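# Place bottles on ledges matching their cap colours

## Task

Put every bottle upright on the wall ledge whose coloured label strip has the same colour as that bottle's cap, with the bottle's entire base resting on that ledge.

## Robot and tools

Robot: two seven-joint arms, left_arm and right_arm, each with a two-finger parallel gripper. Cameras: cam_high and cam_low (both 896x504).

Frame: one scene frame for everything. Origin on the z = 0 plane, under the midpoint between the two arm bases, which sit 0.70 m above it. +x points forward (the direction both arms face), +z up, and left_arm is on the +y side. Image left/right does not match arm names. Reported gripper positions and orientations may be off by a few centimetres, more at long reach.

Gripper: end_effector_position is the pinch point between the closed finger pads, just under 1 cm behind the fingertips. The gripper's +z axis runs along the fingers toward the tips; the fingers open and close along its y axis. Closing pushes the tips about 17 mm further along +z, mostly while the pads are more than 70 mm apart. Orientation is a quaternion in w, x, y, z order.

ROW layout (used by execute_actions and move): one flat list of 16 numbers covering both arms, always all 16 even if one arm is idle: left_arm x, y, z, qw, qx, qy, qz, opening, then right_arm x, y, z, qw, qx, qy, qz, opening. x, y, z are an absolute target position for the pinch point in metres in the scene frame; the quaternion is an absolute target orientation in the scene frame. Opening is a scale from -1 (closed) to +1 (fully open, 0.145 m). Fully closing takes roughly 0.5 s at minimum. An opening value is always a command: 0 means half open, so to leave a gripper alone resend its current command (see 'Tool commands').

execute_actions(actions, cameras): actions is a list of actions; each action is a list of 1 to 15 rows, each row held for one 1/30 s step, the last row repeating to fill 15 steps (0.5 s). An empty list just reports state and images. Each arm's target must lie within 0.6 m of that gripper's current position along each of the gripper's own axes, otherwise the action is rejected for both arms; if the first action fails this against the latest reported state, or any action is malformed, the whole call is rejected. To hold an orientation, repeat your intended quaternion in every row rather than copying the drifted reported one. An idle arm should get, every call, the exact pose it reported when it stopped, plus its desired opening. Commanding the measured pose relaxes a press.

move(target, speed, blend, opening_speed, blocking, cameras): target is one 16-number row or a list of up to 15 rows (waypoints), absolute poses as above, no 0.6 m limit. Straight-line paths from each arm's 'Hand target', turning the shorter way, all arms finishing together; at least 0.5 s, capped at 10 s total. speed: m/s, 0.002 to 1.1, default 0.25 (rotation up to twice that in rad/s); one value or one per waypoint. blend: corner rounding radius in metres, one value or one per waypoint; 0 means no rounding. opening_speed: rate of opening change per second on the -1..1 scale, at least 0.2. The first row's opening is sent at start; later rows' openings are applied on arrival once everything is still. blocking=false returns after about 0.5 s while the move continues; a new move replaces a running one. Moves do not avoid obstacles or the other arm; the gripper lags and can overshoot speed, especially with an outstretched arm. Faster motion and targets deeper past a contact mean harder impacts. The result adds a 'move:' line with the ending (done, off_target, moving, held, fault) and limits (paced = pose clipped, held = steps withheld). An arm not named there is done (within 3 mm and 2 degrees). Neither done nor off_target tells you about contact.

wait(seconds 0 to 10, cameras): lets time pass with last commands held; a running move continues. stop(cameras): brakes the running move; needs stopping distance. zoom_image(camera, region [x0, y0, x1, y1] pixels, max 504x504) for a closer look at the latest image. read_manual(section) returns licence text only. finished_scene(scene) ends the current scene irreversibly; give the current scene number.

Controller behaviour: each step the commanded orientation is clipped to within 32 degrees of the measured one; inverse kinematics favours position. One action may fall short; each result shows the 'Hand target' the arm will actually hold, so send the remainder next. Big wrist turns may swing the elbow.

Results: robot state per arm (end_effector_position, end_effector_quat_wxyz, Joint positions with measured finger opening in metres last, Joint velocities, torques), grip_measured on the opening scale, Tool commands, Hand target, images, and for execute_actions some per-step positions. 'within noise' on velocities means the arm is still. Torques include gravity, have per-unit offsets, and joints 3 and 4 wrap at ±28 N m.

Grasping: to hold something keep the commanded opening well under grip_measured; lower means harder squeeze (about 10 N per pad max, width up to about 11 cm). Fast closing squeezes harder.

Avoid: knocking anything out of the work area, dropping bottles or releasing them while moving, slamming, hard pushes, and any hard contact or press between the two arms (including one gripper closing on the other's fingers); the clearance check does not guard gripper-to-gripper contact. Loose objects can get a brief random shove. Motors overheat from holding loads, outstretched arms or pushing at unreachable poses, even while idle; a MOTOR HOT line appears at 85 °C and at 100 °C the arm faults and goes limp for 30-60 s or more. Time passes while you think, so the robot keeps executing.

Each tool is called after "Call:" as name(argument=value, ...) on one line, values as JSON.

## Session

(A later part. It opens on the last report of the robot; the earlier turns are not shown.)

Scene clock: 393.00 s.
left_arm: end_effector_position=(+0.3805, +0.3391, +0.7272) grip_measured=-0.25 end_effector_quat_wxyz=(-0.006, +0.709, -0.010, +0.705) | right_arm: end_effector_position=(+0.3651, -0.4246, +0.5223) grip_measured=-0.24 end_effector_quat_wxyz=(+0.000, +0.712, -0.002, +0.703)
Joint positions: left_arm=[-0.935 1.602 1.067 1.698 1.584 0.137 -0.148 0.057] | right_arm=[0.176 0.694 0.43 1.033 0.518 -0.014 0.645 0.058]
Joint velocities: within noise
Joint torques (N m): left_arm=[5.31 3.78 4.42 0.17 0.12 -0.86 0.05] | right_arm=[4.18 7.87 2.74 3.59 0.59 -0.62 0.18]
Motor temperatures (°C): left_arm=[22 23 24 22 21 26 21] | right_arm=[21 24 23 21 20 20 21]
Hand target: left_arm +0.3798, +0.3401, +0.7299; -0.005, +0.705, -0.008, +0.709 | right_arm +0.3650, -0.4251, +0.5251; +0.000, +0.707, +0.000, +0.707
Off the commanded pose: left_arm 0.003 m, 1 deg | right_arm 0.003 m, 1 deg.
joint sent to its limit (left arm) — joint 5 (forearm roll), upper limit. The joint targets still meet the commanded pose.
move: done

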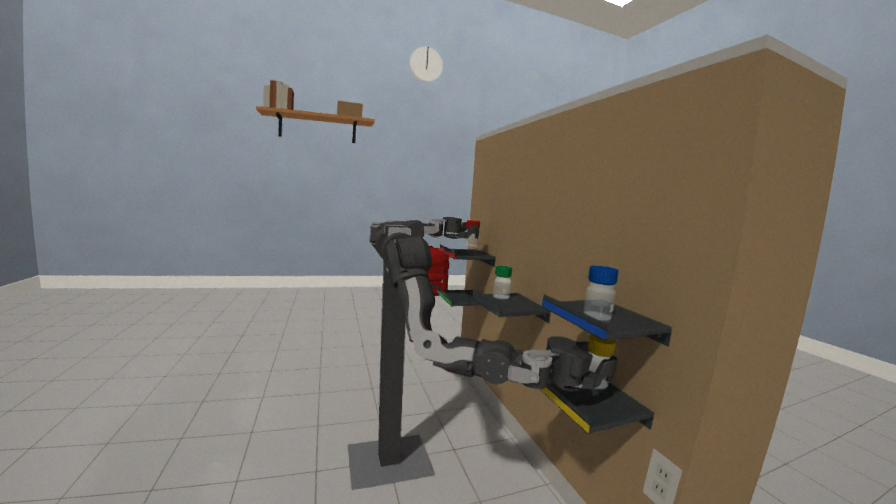

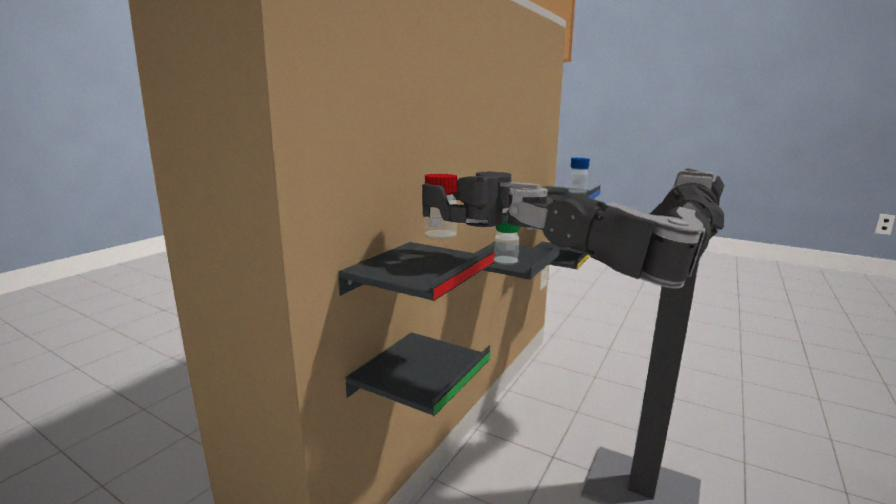

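Call:
move(target=[[0.38,0.34,0.69,0,0.7071,0,0.7071,-0.6,0.365,-0.425,0.494,0,0.7071,0,0.7071,-0.6],[0.38,0.34,0.681,0,0.7071,0,0.7071,-0.6,0.365,-0.425,0.486,0,0.7071,0,0.7071,-0.6]], speed=[0.08,0.03])

Call:
zoom_image(camera="cam_low", region=[330, 170, 490, 310])

Call:
zoom_image(camera="cam_high", region=[520, 320, 680, 440])

Scene clock: 402.97 s.
left_arm: end_effector_position=(+0.3801, +0.3387, +0.6918) grip_measured=-0.25 end_effector_quat_wxyz=(+0.004, +0.693, -0.001, +0.721) | right_arm: end_effector_position=(+0.3642, -0.4260, +0.4836) grip_measured=-0.24 end_effector_quat_wxyz=(+0.001, +0.712, -0.002, +0.702)
Joint positions: left_arm=[-1.067 1.591 1.007 1.711 1.57 -0.1 -0.152 0.057] | right_arm=[0.232 0.65 0.412 0.837 0.466 -0.177 0.707 0.058]
Joint velocities: within noise
Joint torques (N m): left_arm=[2.89 3.63 1.77 0.12 0.03 -0.06 -0.04] | right_arm=[4.76 6.84 1.76 3.78 0.61 -0.6 0.17]
Motor temperatures (°C): left_arm=[22 23 25 21 21 26 21] | right_arm=[22 25 23 21 20 21 21]
Hand target: left_arm +0.3798, +0.3399, +0.6812; +0.000, +0.707, +0.000, +0.707 | right_arm +0.3650, -0.4249, +0.4859; +0.000, +0.707, +0.000, +0.707
Off the commanded pose: left_arm 0.011 m, 2 deg | right_arm 0.003 m, 1 deg.
move: off_target (left_arm)

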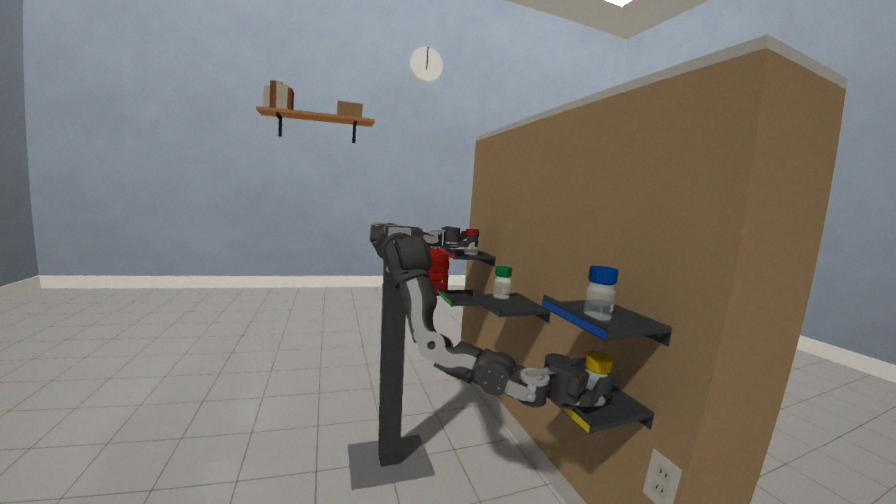

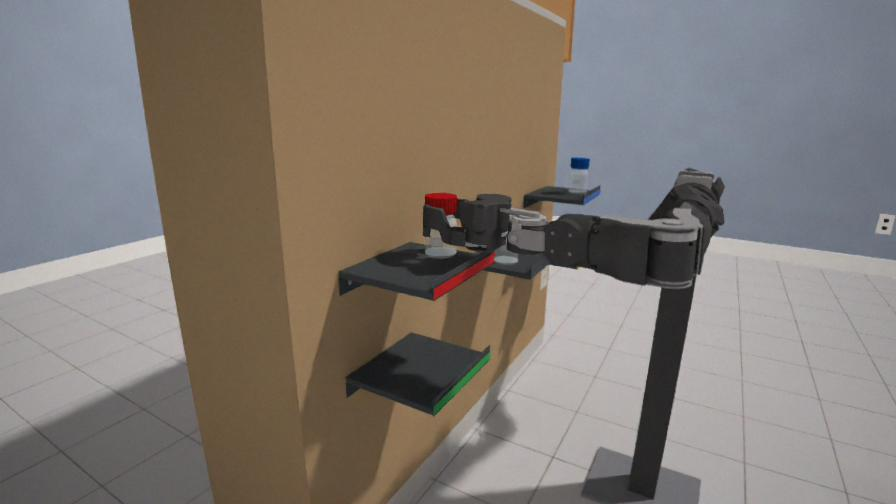

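Scaled by 3.150 from the camera's 896x504 image, which has a finer 1280x720 frame.

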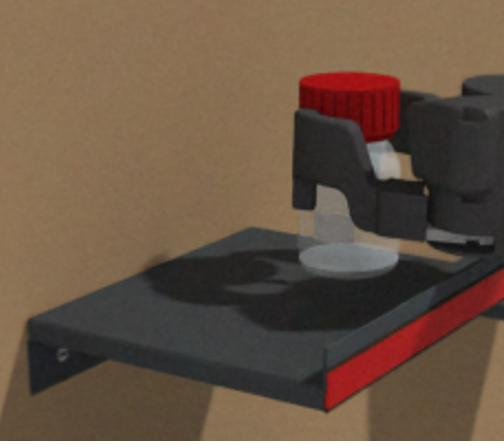

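Scaled by 3.150 from the camera's 896x504 image, which has a finer 1280x720 frame.

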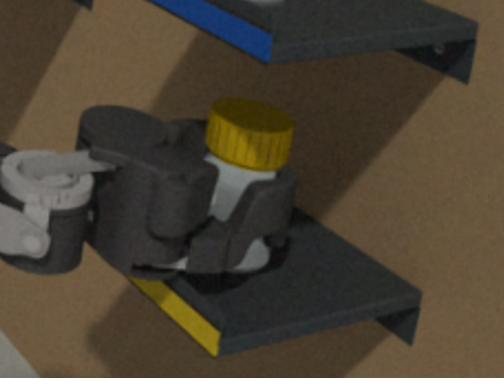

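Call:
move(target=[0.38,0.34,0.69,0,0.7071,0,0.7071,-0.6,0.365,-0.425,0.479,0,0.7071,0,0.7071,-0.6], speed=0.04, cameras=[])

Call:
move(target=[0.38,0.34,0.6905,0,0.7071,0,0.7071,0.3,0.365,-0.425,0.473,0,0.7071,0,0.7071,-0.6], speed=0.04, opening_speed=0.8)

Call:
zoom_image(camera="cam_high", region=[520, 320, 680, 440])

Scene clock: 411.47 s.
left_arm: end_effector_position=(+0.3803, +0.3387, +0.6927) grip_measured=-0.25 end_effector_quat_wxyz=(+0.002, +0.703, -0.002, +0.712) | right_arm: end_effector_position=(+0.3647, -0.4274, +0.4822) grip_measured=-0.24 end_effector_quat_wxyz=(+0.003, +0.705, -0.001, +0.709)
Joint positions: left_arm=[-1.046 1.591 1.009 1.711 1.574 -0.051 -0.152 0.057] | right_arm=[0.25 0.647 0.411 0.798 0.464 -0.218 0.72 0.058]
Joint velocities: within noise
Joint torques (N m): left_arm=[5.05 3.44 3.41 0.35 0.09 -0.31 -0.03] | right_arm=[4.1 6.24 0.49 3.02 0.48 -0.32 0.12]
Motor temperatures (°C): left_arm=[22 23 25 21 21 25 21] | right_arm=[22 25 23 21 20 21 21]
Hand target: left_arm +0.3800, +0.3399, +0.6901; +0.000, +0.707, +0.000, +0.707 | right_arm +0.3649, -0.4251, +0.4790; +0.000, +0.707, +0.000, +0.707
Off the commanded pose: left_arm 0.003 m, 1 deg | right_arm 0.004 m, 1 deg.
move: off_target (right_arm)
No camera images: "cameras" was empty.

Scene clock: 412.80 s.
left_arm: end_effector_position=(+0.3804, +0.3387, +0.6915) grip_measured=+0.30 end_effector_quat_wxyz=(+0.002, +0.706, -0.002, +0.709) | right_arm: end_effector_position=(+0.3663, -0.4275, +0.4823) grip_measured=-0.24 end_effector_quat_wxyz=(+0.004, +0.698, +0.001, +0.716)
Joint positions: left_arm=[-1.045 1.591 1.009 1.711 1.574 -0.041 -0.152 0.098] | right_arm=[0.266 0.652 0.39 0.764 0.483 -0.258 0.726 0.058]
Joint velocities: within noise
Joint torques (N m): left_arm=[5.16 3.44 3.51 0.27 0.09 -0.54 -0.03] | right_arm=[2.76 5.84 -0.21 2.11 0.35 -0.09 -0.01]
Motor temperatures (°C): left_arm=[22 23 25 21 21 25 21] | right_arm=[22 25 23 21 20 21 21]
Hand target: left_arm +0.3800, +0.3399, +0.6905; +0.000, +0.707, +0.000, +0.707 | right_arm +0.3649, -0.4249, +0.4731; +0.000, +0.707, +0.000, +0.707
Off the commanded pose: left_arm 0.002 m, 0 deg | right_arm 0.010 m, 2 deg.
move: off_target (right_arm)

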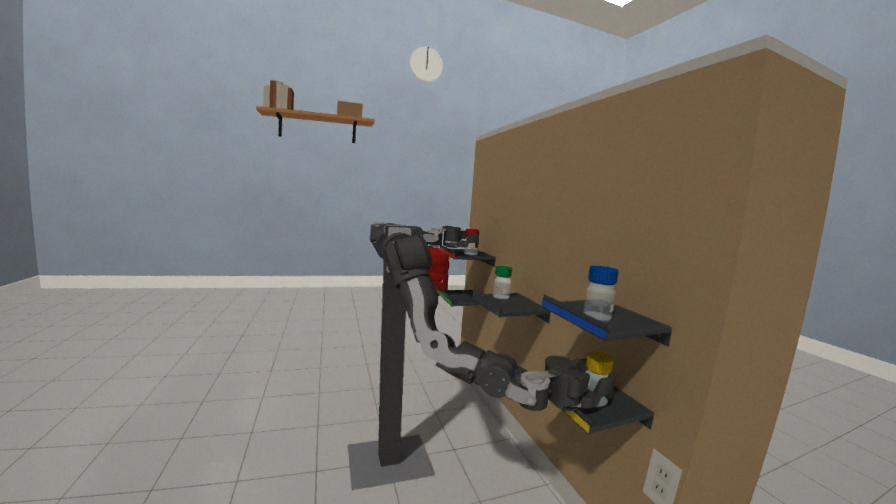

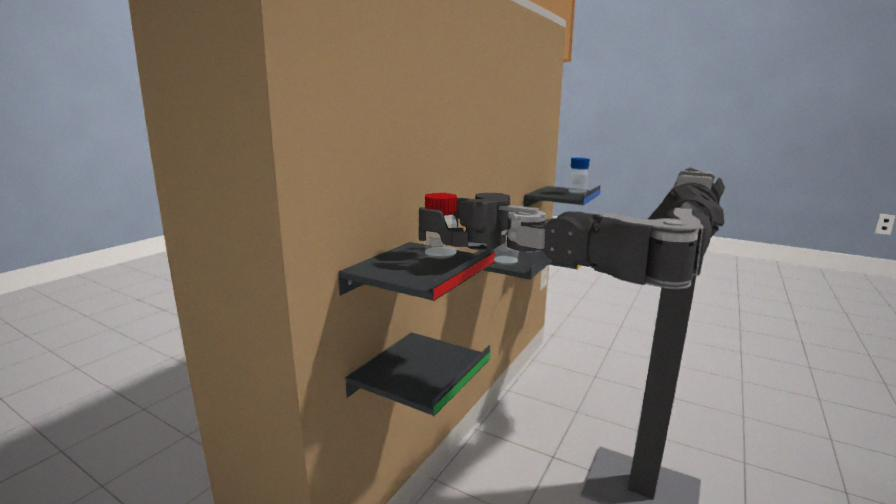

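Scaled by 3.150 from the camera's 896x504 image, which has a finer 1280x720 frame.

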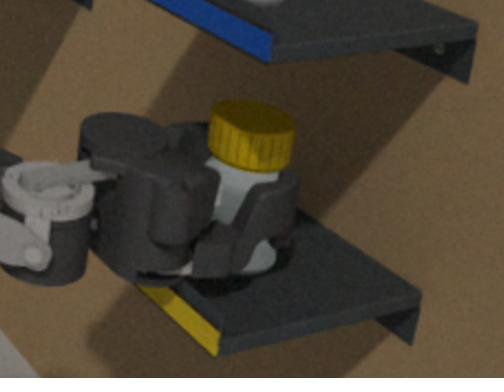

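Call:
move(target=[0.38,0.34,0.6905,0,0.7071,0,0.7071,0.3,0.3655,-0.427,0.483,0,0.7071,0,0.7071,-0.6], cameras=[])

Call:
move(target=[0.38,0.34,0.6905,0,0.7071,0,0.7071,0.3,0.3655,-0.427,0.483,0,0.7071,0,0.7071,0.3], opening_speed=0.8, cameras=[])

Call:
move(target=[[0.20,0.34,0.695,0,0.7071,0,0.7071,0.3,0.2,-0.427,0.487,0,0.7071,0,0.7071,0.3],[0.22,0.34,0.45,0,0.7071,0,0.7071,0.3,0.2,-0.42,0.487,0,0.7071,0,0.7071,0.3],[0.21,0.05,0.47,0,0.7071,0,0.7071,0.35,0.2,-0.42,0.487,0,0.7071,0,0.7071,0.3],[0.22,0.05,0.585,0,0.7071,0,0.7071,0.35,0.2,-0.42,0.487,0,0.7071,0,0.7071,0.3]], speed=[0.15,0.22,0.22,0.2])

Call:
zoom_image(camera="cam_low", region=[330, 170, 610, 420])

Call:
zoom_image(camera="cam_high", region=[420, 210, 680, 440])

Scene clock: 426.07 s.
left_arm: end_effector_position=(+0.3804, +0.3387, +0.6915) grip_measured=+0.30 end_effector_quat_wxyz=(+0.002, +0.706, -0.002, +0.709) | right_arm: end_effector_position=(+0.3658, -0.4260, +0.4824) grip_measured=-0.24 end_effector_quat_wxyz=(-0.002, +0.707, +0.001, +0.708)
Joint positions: left_arm=[-1.045 1.591 1.009 1.711 1.574 -0.041 -0.152 0.098] | right_arm=[0.251 0.657 0.39 0.796 0.483 -0.214 0.721 0.058]
Joint velocities: within noise
Joint torques (N m): left_arm=[5.13 3.44 3.51 0.36 0.09 -0.53 -0.03] | right_arm=[3.65 7.82 1.94 4.46 0.52 -0.19 -0.11]
Motor temperatures (°C): left_arm=[22 23 25 21 21 25 21] | right_arm=[21 25 23 20 20 20 21]
Hand target: left_arm +0.3800, +0.3399, +0.6905; +0.000, +0.707, +0.000, +0.707 | right_arm +0.3655, -0.4271, +0.4830; +0.000, +0.707, +0.000, +0.707
Off the commanded pose: left_arm 0.002 m, 0 deg | right_arm 0.001 m, 0 deg.
move: done
No camera images: "cameras" was empty.

Scene clock: 427.40 s.
left_arm: end_effector_position=(+0.3804, +0.3387, +0.6915) grip_measured=+0.30 end_effector_quat_wxyz=(+0.002, +0.706, -0.002, +0.709) | right_arm: end_effector_position=(+0.3659, -0.4259, +0.4826) grip_measured=+0.30 end_effector_quat_wxyz=(-0.002, +0.706, +0.001, +0.708)
Joint positions: left_arm=[-1.045 1.591 1.009 1.711 1.574 -0.041 -0.152 0.098] | right_arm=[0.251 0.657 0.39 0.797 0.483 -0.213 0.721 0.098]
Joint velocities: within noise
Joint torques (N m): left_arm=[5.13 3.44 3.51 0.36 0.09 -0.54 -0.03] | right_arm=[3.68 7.87 1.87 4.29 0.49 -0.14 -0.12]
Motor temperatures (°C): left_arm=[22 23 26 21 21 25 21] | right_arm=[22 25 23 20 20 20 21]
Hand target: left_arm +0.3800, +0.3399, +0.6905; +0.000, +0.707, +0.000, +0.707 | right_arm +0.3655, -0.4270, +0.4830; +0.000, +0.707, +0.000, +0.707
Off the commanded pose: left_arm 0.002 m, 0 deg | right_arm 0.001 m, 0 deg.
move: done
No camera images: "cameras" was empty.

Scene clock: 433.23 s.
left_arm: end_effector_position=(+0.2209, +0.0590, +0.5864) grip_measured=+0.35 end_effector_quat_wxyz=(-0.016, +0.702, -0.005, +0.712) | right_arm: end_effector_position=(+0.2001, -0.4203, +0.4879) grip_measured=+0.30 end_effector_quat_wxyz=(+0.000, +0.706, +0.002, +0.708)
Joint positions: left_arm=[-0.709 -0.148 -0.651 2.393 -0.555 0.244 -0.322 0.101] | right_arm=[-0.539 0.498 0.851 1.343 0.734 -0.204 0.877 0.098]
Joint velocities: within noise
Joint torques (N m): left_arm=[-1.07 -5 -7.49 1.95 0.09 -0.52 -0.07] | right_arm=[-0.62 5.1 2.62 3.75 0.52 -0.19 -0.17]
Motor temperatures (°C): left_arm=[22 23 26 21 21 25 21] | right_arm=[21 25 23 21 20 20 21]
Hand target: left_arm +0.2199, +0.0500, +0.5852; +0.000, +0.707, +0.000, +0.707 | right_arm +0.2000, -0.4201, +0.4870; +0.000, +0.707, +0.000, +0.707
Off the commanded pose: left_arm 0.009 m, 2 deg | right_arm 0.001 m, 0 deg.
joint sent to its limit (left arm) — joint 2 (shoulder roll), lower limit. The joint targets still meet the commanded pose.
move: off_target (left_arm); target 3's new opening was sent with left_arm's hand 0.013 m and 2 deg from that target

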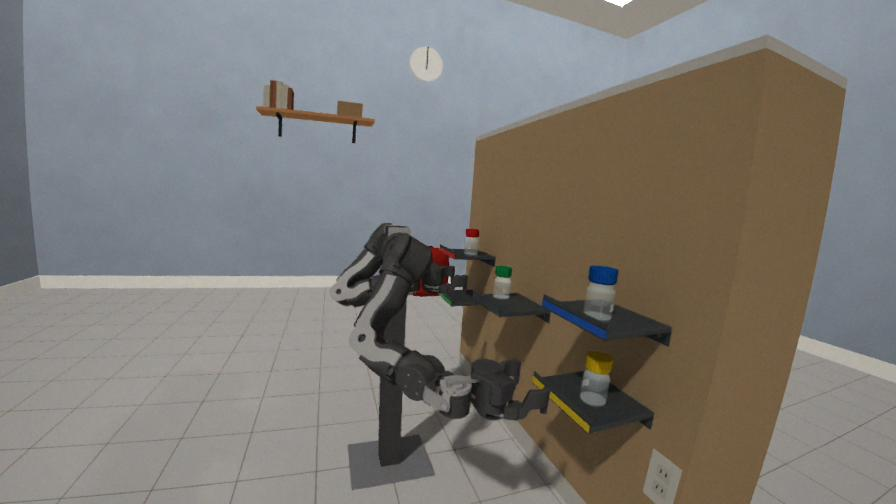

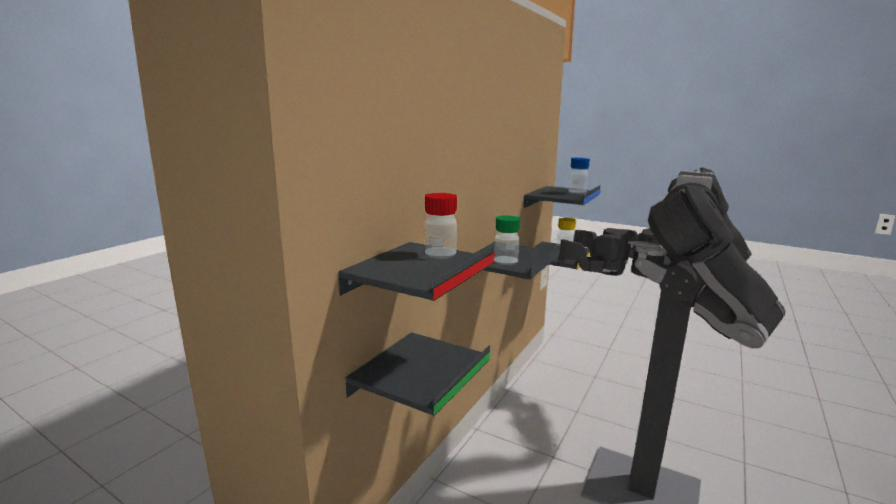

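Scaled by 1.800 from the camera's 896x504 image, which has a finer 1280x720 frame.

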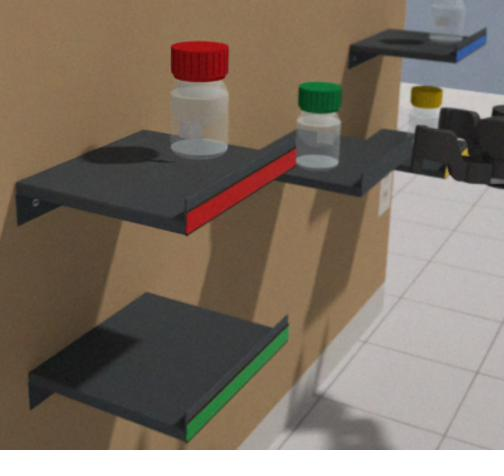

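Scaled by 1.938 from the camera's 896x504 image, which has a finer 1280x720 frame.

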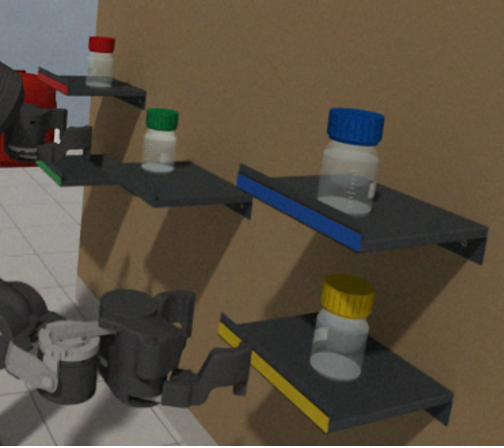

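Call:
move(target=[[0.22,0.05,0.585,0,0.7071,0,0.7071,1,0.2,-0.42,0.487,0,0.7071,0,0.7071,0.3],[0.325,0.05,0.582,0,0.7071,0,0.7071,1,0.2,-0.42,0.487,0,0.7071,0,0.7071,0.3]], speed=0.18)

Call:
zoom_image(camera="cam_low", region=[450, 170, 610, 300])

Call:
zoom_image(camera="cam_high", region=[430, 220, 570, 330])

Scene clock: 444.07 s.
left_arm: end_effector_position=(+0.3248, +0.0496, +0.5851) grip_measured=+1.00 end_effector_quat_wxyz=(+0.003, +0.703, +0.000, +0.711) | right_arm: end_effector_position=(+0.2001, -0.4203, +0.4879) grip_measured=+0.30 end_effector_quat_wxyz=(+0.000, +0.706, +0.002, +0.708)
Joint positions: left_arm=[-0.074 -0.165 -0.466 2.07 -0.206 0.487 -0.358 0.145] | right_arm=[-0.539 0.498 0.851 1.343 0.734 -0.204 0.877 0.098]
Joint velocities: within noise
Joint torques (N m): left_arm=[3.34 -2.12 -1.06 3.89 0.03 -0.5 -0.04] | right_arm=[-0.38 5.26 2.55 3.64 0.49 -0.19 -0.14]
Motor temperatures (°C): left_arm=[22 23 28 21 21 25 21] | right_arm=[21 25 23 21 20 20 21]
Hand target: left_arm +0.3250, +0.0500, +0.5819; +0.000, +0.707, +0.000, +0.707 | right_arm +0.2000, -0.4201, +0.4870; +0.000, +0.707, +0.000, +0.707
Off the commanded pose: left_arm 0.003 m, 1 deg | right_arm 0.001 m, 0 deg.
joint read past its limit (left arm) — joint 2 (shoulder roll), lower limit.
joint sent to its limit (left arm) — joint 2 (shoulder roll), lower limit. The joint targets still meet the commanded pose.
move: done

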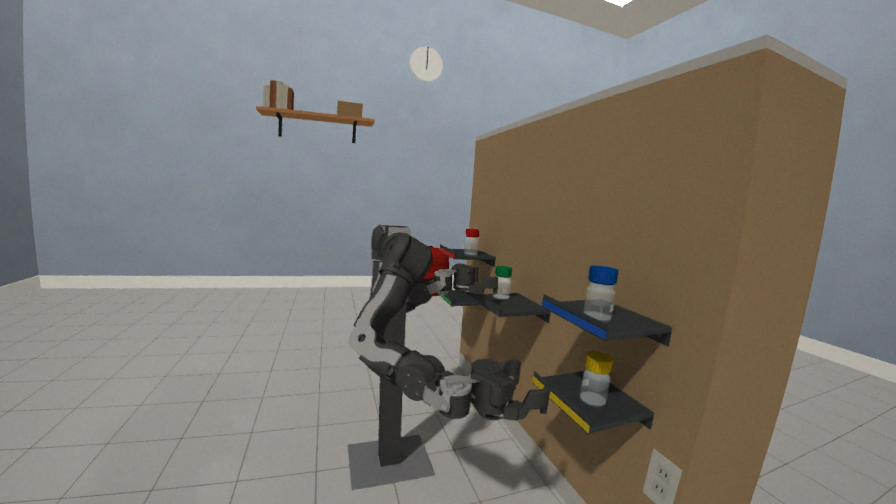

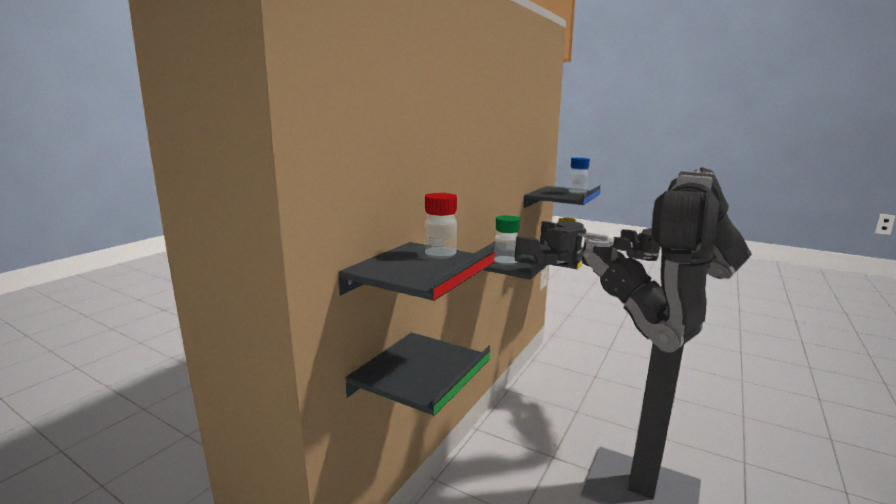

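Scaled by 3.150 from the camera's 896x504 image, which has a finer 1280x720 frame.

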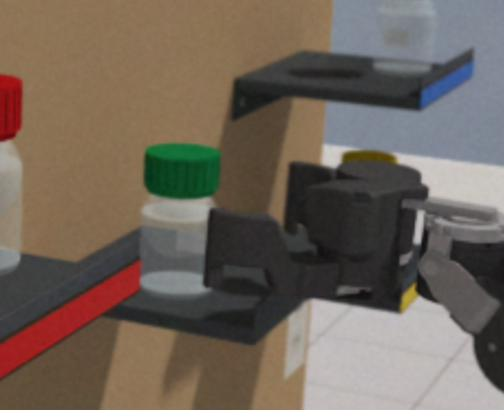

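Scaled by 3.600 from the camera's 896x504 image, which has a finer 1280x720 frame.

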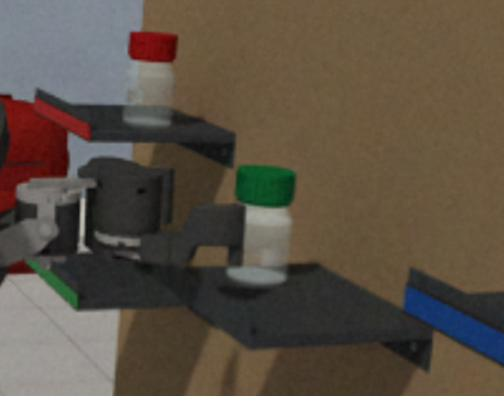

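Call:
move(target=[[0.375,0.05,0.582,0,0.7071,0,0.7071,1,0.2,-0.42,0.487,0,0.7071,0,0.7071,0.3],[0.375,0.05,0.582,0,0.7071,0,0.7071,-0.6,0.2,-0.42,0.487,0,0.7071,0,0.7071,0.3]], speed=0.15, opening_speed=1.2)

Call:
move(target=[[0.375,0.05,0.62,0,0.7071,0,0.7071,-0.6,0.2,-0.42,0.487,0,0.7071,0,0.7071,0.3],[0.22,0.05,0.62,0,0.7071,0,0.7071,-0.6,0.2,-0.42,0.487,0,0.7071,0,0.7071,0.3],[0.21,0.08,0.49,0,0.7071,0,0.7071,-0.6,0.2,-0.42,0.487,0,0.7071,0,0.7071,0.3],[0.20,0.34,0.535,0,0.7071,0,0.7071,-0.6,0.2,-0.42,0.487,0,0.7071,0,0.7071,0.3],[0.37,0.34,0.535,0,0.7071,0,0.7071,-0.6,0.2,-0.42,0.487,0,0.7071,0,0.7071,0.3]], speed=0.2)

Call:
zoom_image(camera="cam_low", region=[330, 240, 530, 420])

Scene clock: 460.73 s.
left_arm: end_effector_position=(+0.3748, +0.0495, +0.5852) grip_measured=-0.24 end_effector_quat_wxyz=(+0.002, +0.704, +0.000, +0.710) | right_arm: end_effector_position=(+0.2001, -0.4203, +0.4879) grip_measured=+0.30 end_effector_quat_wxyz=(+0.000, +0.706, +0.002, +0.708)
Joint positions: left_arm=[0.154 -0.165 -0.389 1.858 -0.105 0.482 -0.359 0.057] | right_arm=[-0.539 0.498 0.851 1.343 0.734 -0.204 0.877 0.098]
Joint velocities: within noise
Joint torques (N m): left_arm=[5.08 -2.12 -0.73 3.89 -0.03 -0.65 0.03] | right_arm=[-0.65 5.08 2.54 3.63 0.49 -0.15 -0.16]
Motor temperatures (°C): left_arm=[22 23 26 22 21 25 21] | right_arm=[21 25 23 21 20 20 21]
Hand target: left_arm +0.3750, +0.0500, +0.5821; +0.000, +0.707, +0.000, +0.707 | right_arm +0.2000, -0.4201, +0.4870; +0.000, +0.707, +0.000, +0.707
Off the commanded pose: left_arm 0.003 m, 1 deg | right_arm 0.001 m, 0 deg.
joint read past its limit (left arm) — joint 2 (shoulder roll), lower limit.
joint sent to its limit (left arm) — joint 2 (shoulder roll), lower limit. The joint targets still meet the commanded pose.
move: done

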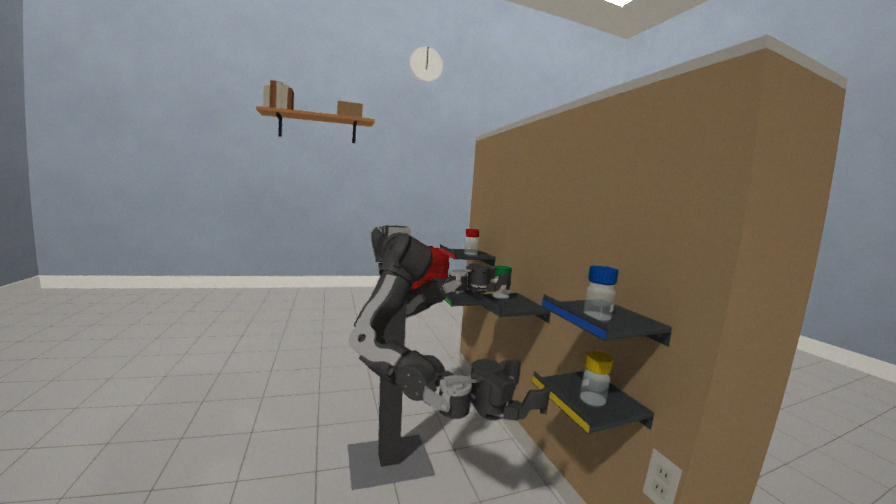

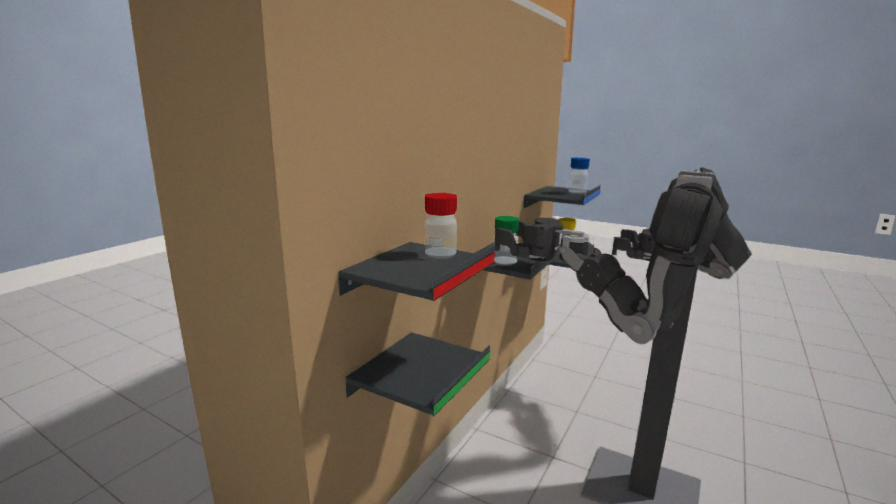

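Scene clock: 462.10 s.
left_arm: end_effector_position=(+0.2306, +0.0436, +0.6118) grip_measured=-0.24 end_effector_quat_wxyz=(+0.002, +0.715, -0.006, +0.699) | right_arm: end_effector_position=(+0.2001, -0.4203, +0.4879) grip_measured=+0.30 end_effector_quat_wxyz=(+0.000, +0.706, +0.002, +0.708)
Joint positions: left_arm=[-0.339 -0.015 -0.87 2.435 -0.32 0.645 -0.635 0.057] | right_arm=[-0.539 0.498 0.851 1.343 0.734 -0.204 0.877 0.098]
Joint velocities: within noise
Joint torques (N m): left_arm=[0.99 -2.39 -2.45 3.49 -0.1 -0.69 0.13] | right_arm=[-0.36 5.1 2.65 3.67 0.5 -0.16 -0.16]
Motor temperatures (°C): left_arm=[22 23 26 22 21 25 21] | right_arm=[21 25 23 21 20 20 21]
Hand target: left_arm +0.2301, +0.0406, +0.6117; +0.007, +0.715, -0.008, +0.699 | right_arm +0.2000, -0.4201, +0.4870; +0.000, +0.707, +0.000, +0.707
Off the commanded pose: left_arm 0.336 m, 1 deg | right_arm 0.001 m, 0 deg.
joint read past its limit (left arm) — joint 4 (elbow), upper limit, where the elbow is as bent as it goes.
move: held (left_arm; a check stopped the path); path passed 2 of 5 targets; limits=held
pose unreachable (left arm): on one or more control steps of this call, first in action 0 (counted from 0), this arm could not follow its commanded pose, so it was not sent that pose on those steps. It may still have moved: this result reports where it is.
cause: moving toward the commanded pose would bring two parts of the arm too close to each other (its base and another part of the arm, with joints 1 (shoulder pitch) to 6 (wrist pitch) between them).

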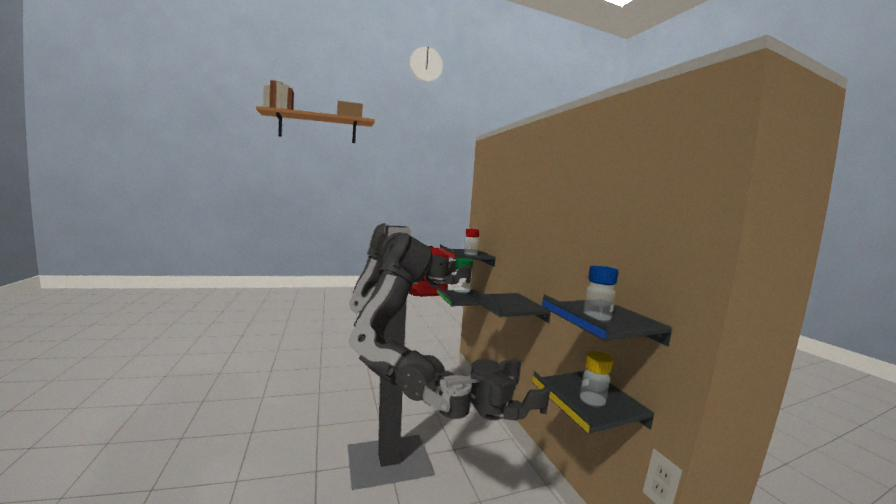

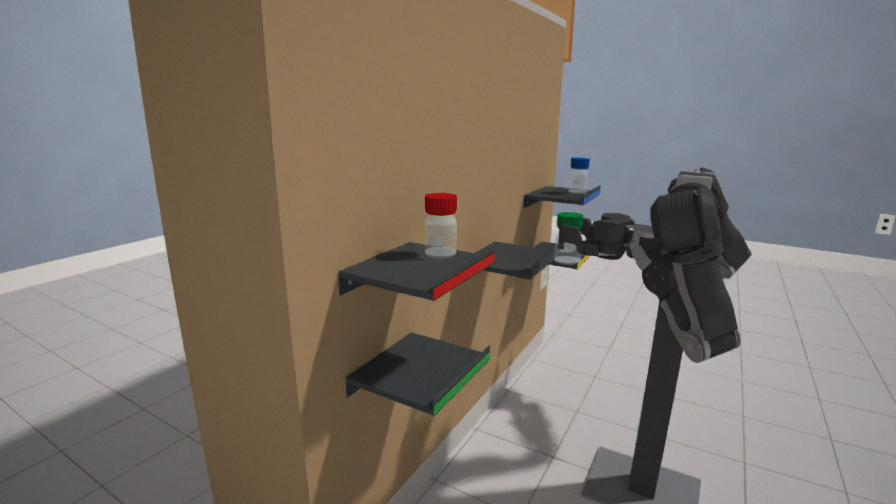

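Scaled by 2.520 from the camera's 896x504 image, which has a finer 1280x720 frame.

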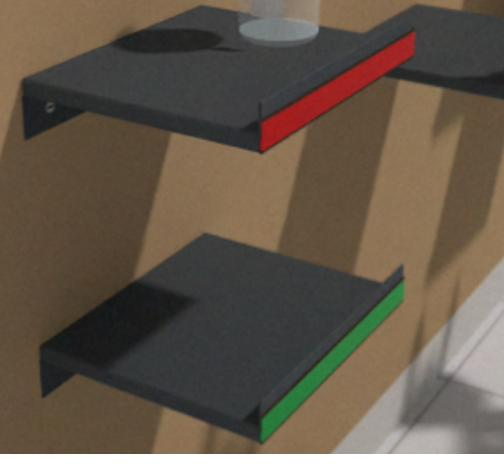

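Call:
move(target=[[0.245,0.02,0.60,0.153,0.6904,-0.153,0.6904,-0.6,0.2,-0.42,0.487,0,0.7071,0,0.7071,0.3],[0.225,0.02,0.47,0.153,0.6904,-0.153,0.6904,-0.6,0.2,-0.42,0.487,0,0.7071,0,0.7071,0.3],[0.21,0.33,0.48,0,0.7071,0,0.7071,-0.6,0.2,-0.42,0.487,0,0.7071,0,0.7071,0.3],[0.20,0.34,0.535,0,0.7071,0,0.7071,-0.6,0.2,-0.42,0.487,0,0.7071,0,0.7071,0.3],[0.375,0.34,0.535,0,0.7071,0,0.7071,-0.6,0.2,-0.42,0.487,0,0.7071,0,0.7071,0.3]], speed=0.2)

Call:
zoom_image(camera="cam_low", region=[330, 240, 530, 420])

Scene clock: 480.13 s.
left_arm: end_effector_position=(+0.3746, +0.3393, +0.5345) grip_measured=-0.24 end_effector_quat_wxyz=(-0.051, +0.727, -0.031, +0.684) | right_arm: end_effector_position=(+0.2001, -0.4203, +0.4879) grip_measured=+0.30 end_effector_quat_wxyz=(+0.000, +0.706, +0.002, +0.708)
Joint positions: left_arm=[-1.407 1.921 0.541 1.513 1.584 -0.779 -0.322 0.058] | right_arm=[-0.539 0.498 0.851 1.343 0.734 -0.204 0.877 0.098]
Joint velocities: within noise
Joint torques (N m): left_arm=[5.68 1.44 2.74 -0.4 0.11 -0.93 -0.05] | right_arm=[-0.51 5.1 2.61 3.84 0.51 -0.18 -0.16]
Motor temperatures (°C): left_arm=[21 22 25 22 21 26 21] | right_arm=[21 25 23 21 20 20 21]
Hand target: left_arm +0.3746, +0.3398, +0.5355; -0.051, +0.725, -0.028, +0.687 | right_arm +0.2000, -0.4201, +0.4870; +0.000, +0.707, +0.000, +0.707
Off the commanded pose: left_arm 0.001 m, 8 deg | right_arm 0.001 m, 0 deg.
joint sent to its limit (left arm) — joint 1 (shoulder pitch), lower limit; joint 5 (forearm roll), upper limit; joint 6 (wrist pitch), lower limit. The joint targets are off in orientation, not in position.
move: off_target (left_arm)

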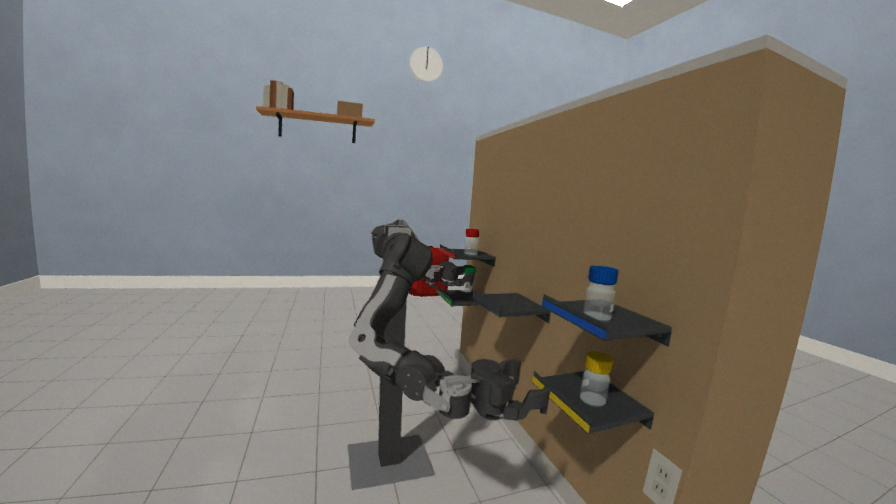

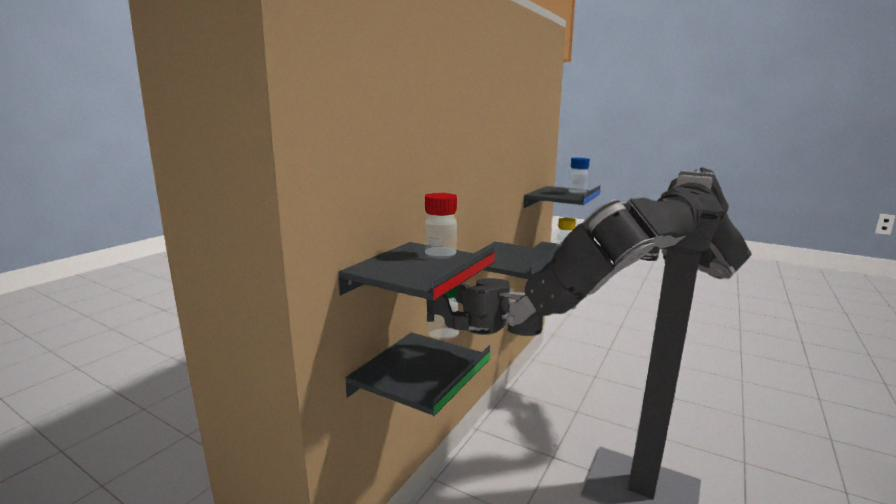

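Scaled by 2.520 from the camera's 896x504 image, which has a finer 1280x720 frame.

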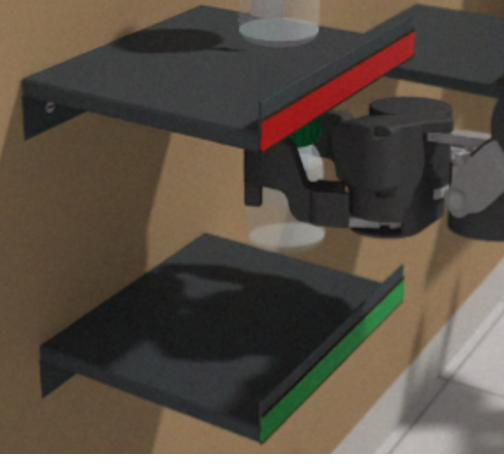

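Call:
move(target=[[0.20,0.34,0.535,0,0.7071,0,0.7071,-0.6,0.2,-0.42,0.487,0,0.7071,0,0.7071,0.3],[0.22,0.36,0.42,0,0.7071,0,0.7071,-0.6,0.2,-0.42,0.487,0,0.7071,0,0.7071,0.3],[0.22,0.34,0.55,0,0.7071,0,0.7071,-0.6,0.2,-0.42,0.487,0,0.7071,0,0.7071,0.3],[0.22,0.34,0.45,0,0.7071,0,0.7071,-0.6,0.2,-0.42,0.487,0,0.7071,0,0.7071,0.3]], speed=0.18, cameras=[])

Scene clock: 497.20 s.
left_arm: end_effector_position=(+0.2195, +0.3403, +0.4478) grip_measured=-0.24 end_effector_quat_wxyz=(+0.000, +0.712, +0.002, +0.703) | right_arm: end_effector_position=(+0.2001, -0.4203, +0.4879) grip_measured=+0.30 end_effector_quat_wxyz=(+0.000, +0.706, +0.002, +0.708)
Joint positions: left_arm=[-0.785 0.823 0.129 1.532 0.925 -0.697 0.15 0.058] | right_arm=[-0.539 0.498 0.851 1.343 0.734 -0.204 0.877 0.098]
Joint velocities: within noise
Joint torques (N m): left_arm=[0.67 4.44 2.17 2.74 0.17 -0.95 0.23] | right_arm=[-0.54 5.21 2.65 3.82 0.49 -0.18 -0.15]
Motor temperatures (°C): left_arm=[22 22 25 22 21 26 21] | right_arm=[21 25 23 21 20 20 21]
Hand target: left_arm +0.2200, +0.3400, +0.4500; +0.000, +0.707, +0.000, +0.707 | right_arm +0.2000, -0.4201, +0.4870; +0.000, +0.707, +0.000, +0.707
Off the commanded pose: left_arm 0.002 m, 1 deg | right_arm 0.001 m, 0 deg.
move: done
No camera images: "cameras" was empty.

Call:
move(target=[[0.22,0.34,0.525,0,0.7071,0,0.7071,-0.6,0.2,-0.42,0.487,0,0.7071,0,0.7071,0.3],[0.375,0.34,0.525,0,0.7071,0,0.7071,-0.6,0.2,-0.42,0.487,0,0.7071,0,0.7071,0.3],[0.375,0.34,0.502,0,0.7071,0,0.7071,-0.6,0.2,-0.42,0.487,0,0.7071,0,0.7071,0.3],[0.375,0.34,0.494,0,0.7071,0,0.7071,-0.6,0.2,-0.42,0.487,0,0.7071,0,0.7071,0.3]], speed=[0.18,0.18,0.08,0.03])

Call:
zoom_image(camera="cam_low", region=[330, 240, 530, 420])

Scene clock: 509.00 s.
left_arm: end_effector_position=(+0.3751, +0.3420, +0.4965) grip_measured=-0.24 end_effector_quat_wxyz=(-0.003, +0.706, +0.002, +0.708) | right_arm: end_effector_position=(+0.2001, -0.4203, +0.4879) grip_measured=+0.30 end_effector_quat_wxyz=(+0.000, +0.706, +0.002, +0.708)
Joint positions: left_arm=[0.05 0.915 -0.257 1.303 0.956 -0.317 0.056 0.058] | right_arm=[-0.539 0.498 0.851 1.343 0.734 -0.204 0.877 0.098]
Joint velocities: within noise
Joint torques (N m): left_arm=[5.58 5.42 1.72 2.45 0.12 -0.73 0.26] | right_arm=[-0.54 5.29 2.61 3.73 0.48 -0.16 -0.16]
Motor temperatures (°C): left_arm=[22 23 25 22 21 26 21] | right_arm=[21 25 23 21 20 20 21]
Hand target: left_arm +0.3750, +0.3400, +0.4940; +0.000, +0.707, +0.000, +0.707 | right_arm +0.2000, -0.4201, +0.4870; +0.000, +0.707, +0.000, +0.707
Off the commanded pose: left_arm 0.003 m, 0 deg | right_arm 0.001 m, 0 deg.
move: done

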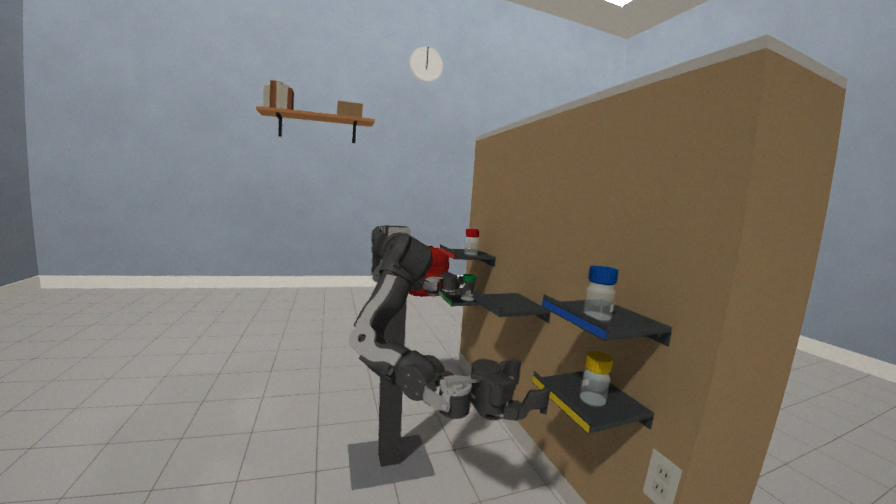

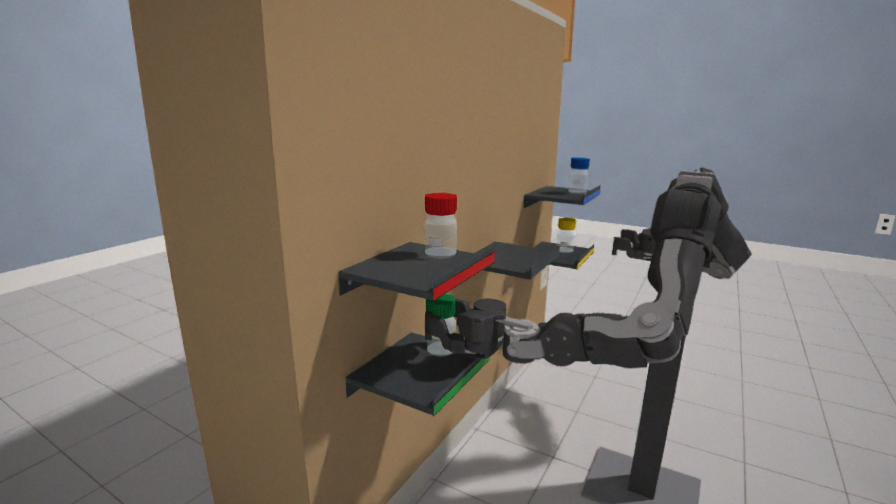

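Scaled by 2.520 from the camera's 896x504 image, which has a finer 1280x720 frame.

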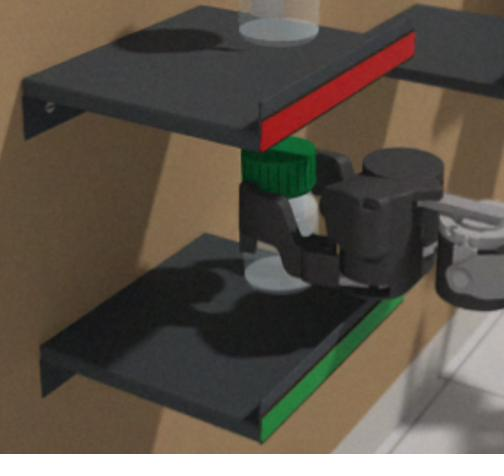

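Call:
move(target=[0.375,0.34,0.487,0,0.7071,0,0.7071,-0.6,0.2,-0.42,0.487,0,0.7071,0,0.7071,0.3], speed=0.03, cameras=[])

Scene clock: 514.67 s.
left_arm: end_effector_position=(+0.3762, +0.3416, +0.4955) grip_measured=-0.24 end_effector_quat_wxyz=(-0.002, +0.697, +0.000, +0.717) | right_arm: end_effector_position=(+0.2001, -0.4203, +0.4879) grip_measured=+0.30 end_effector_quat_wxyz=(+0.000, +0.706, +0.002, +0.708)
Joint positions: left_arm=[0.069 0.908 -0.286 1.274 0.96 -0.363 0.064 0.057] | right_arm=[-0.539 0.498 0.851 1.343 0.734 -0.204 0.877 0.098]
Joint velocities: within noise
Joint torques (N m): left_arm=[4.55 5.63 0.95 2.1 0.16 -0.19 0.15] | right_arm=[-0.44 5.31 2.48 3.67 0.5 -0.17 -0.16]
Motor temperatures (°C): left_arm=[22 23 25 22 21 26 21] | right_arm=[21 25 23 21 20 20 21]
Hand target: left_arm +0.3749, +0.3399, +0.4872; +0.000, +0.707, +0.000, +0.707 | right_arm +0.2000, -0.4201, +0.4870; +0.000, +0.707, +0.000, +0.707
Off the commanded pose: left_arm 0.009 m, 2 deg | right_arm 0.001 m, 0 deg.
move: off_target (left_arm)
No camera images: "cameras" was empty.

Contact at .4955. Relieve, release, retreat.

Call:
move(target=[[0.375,0.34,0.495,0,0.7071,0,0.7071,-0.6,0.2,-0.42,0.487,0,0.7071,0,0.7071,0.3],[0.375,0.34,0.495,0,0.7071,0,0.7071,0.3,0.2,-0.42,0.487,0,0.7071,0,0.7071,0.3],[0.22,0.34,0.495,0,0.7071,0,0.7071,0.3,0.2,-0.42,0.487,0,0.7071,0,0.7071,0.3]], speed=0.15, opening_speed=0.8)

Call:
zoom_image(camera="cam_low", region=[330, 170, 610, 420])

Scene clock: 525.43 s.
left_arm: end_effector_position=(+0.2198, +0.3411, +0.4945) grip_measured=+0.30 end_effector_quat_wxyz=(-0.002, +0.708, +0.002, +0.707) | right_arm: end_effector_position=(+0.2001, -0.4203, +0.4879) grip_measured=+0.30 end_effector_quat_wxyz=(+0.000, +0.706, +0.002, +0.708)
Joint positions: left_arm=[-1.041 0.953 0.309 1.743 1.014 -0.688 0.038 0.098] | right_arm=[-0.539 0.498 0.851 1.343 0.734 -0.204 0.877 0.098]
Joint velocities: within noise
Joint torques (N m): left_arm=[-0.22 3.84 2.33 2.95 0.15 -0.67 0.21] | right_arm=[-0.54 5.18 2.59 3.77 0.49 -0.14 -0.14]
Motor temperatures (°C): left_arm=[22 24 25 22 21 26 21] | right_arm=[21 25 23 21 20 20 21]
Hand target: left_arm +0.2200, +0.3400, +0.4951; +0.000, +0.707, +0.000, +0.707 | right_arm +0.2000, -0.4201, +0.4870; +0.000, +0.707, +0.000, +0.707
Off the commanded pose: left_arm 0.001 m, 0 deg | right_arm 0.001 m, 0 deg.
move: done

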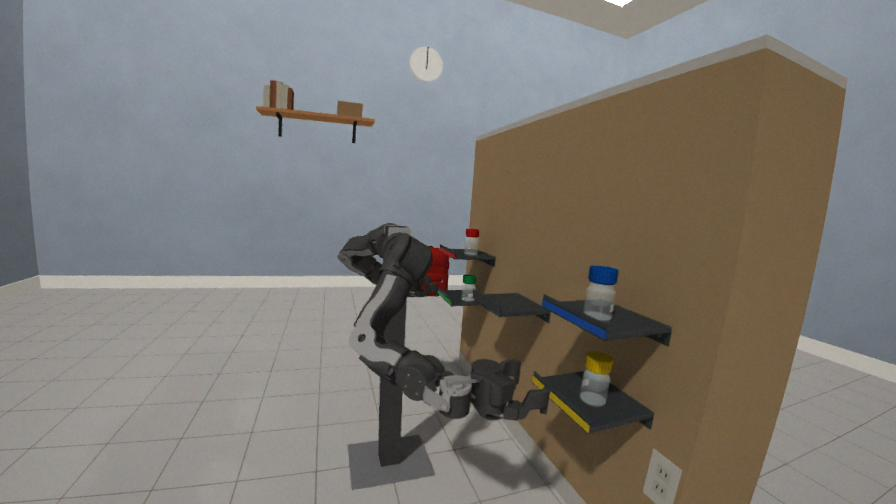

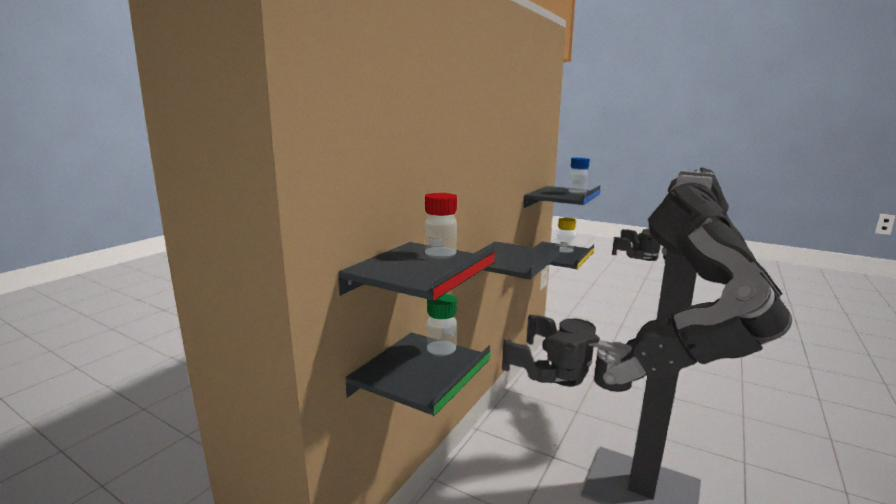

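Scaled by 1.800 from the camera's 896x504 image, which has a finer 1280x720 frame.

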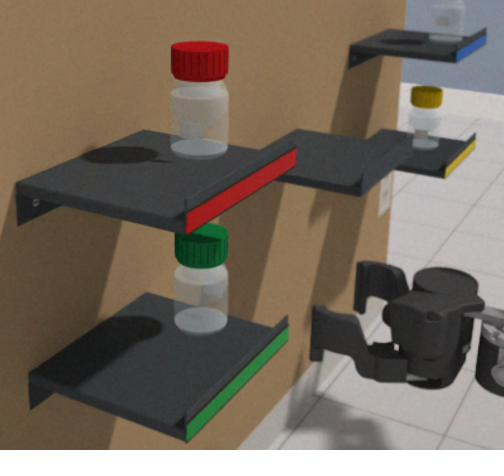

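All placed.

Call:
finished_scene(scene=2)

The scene is finished: the task was done.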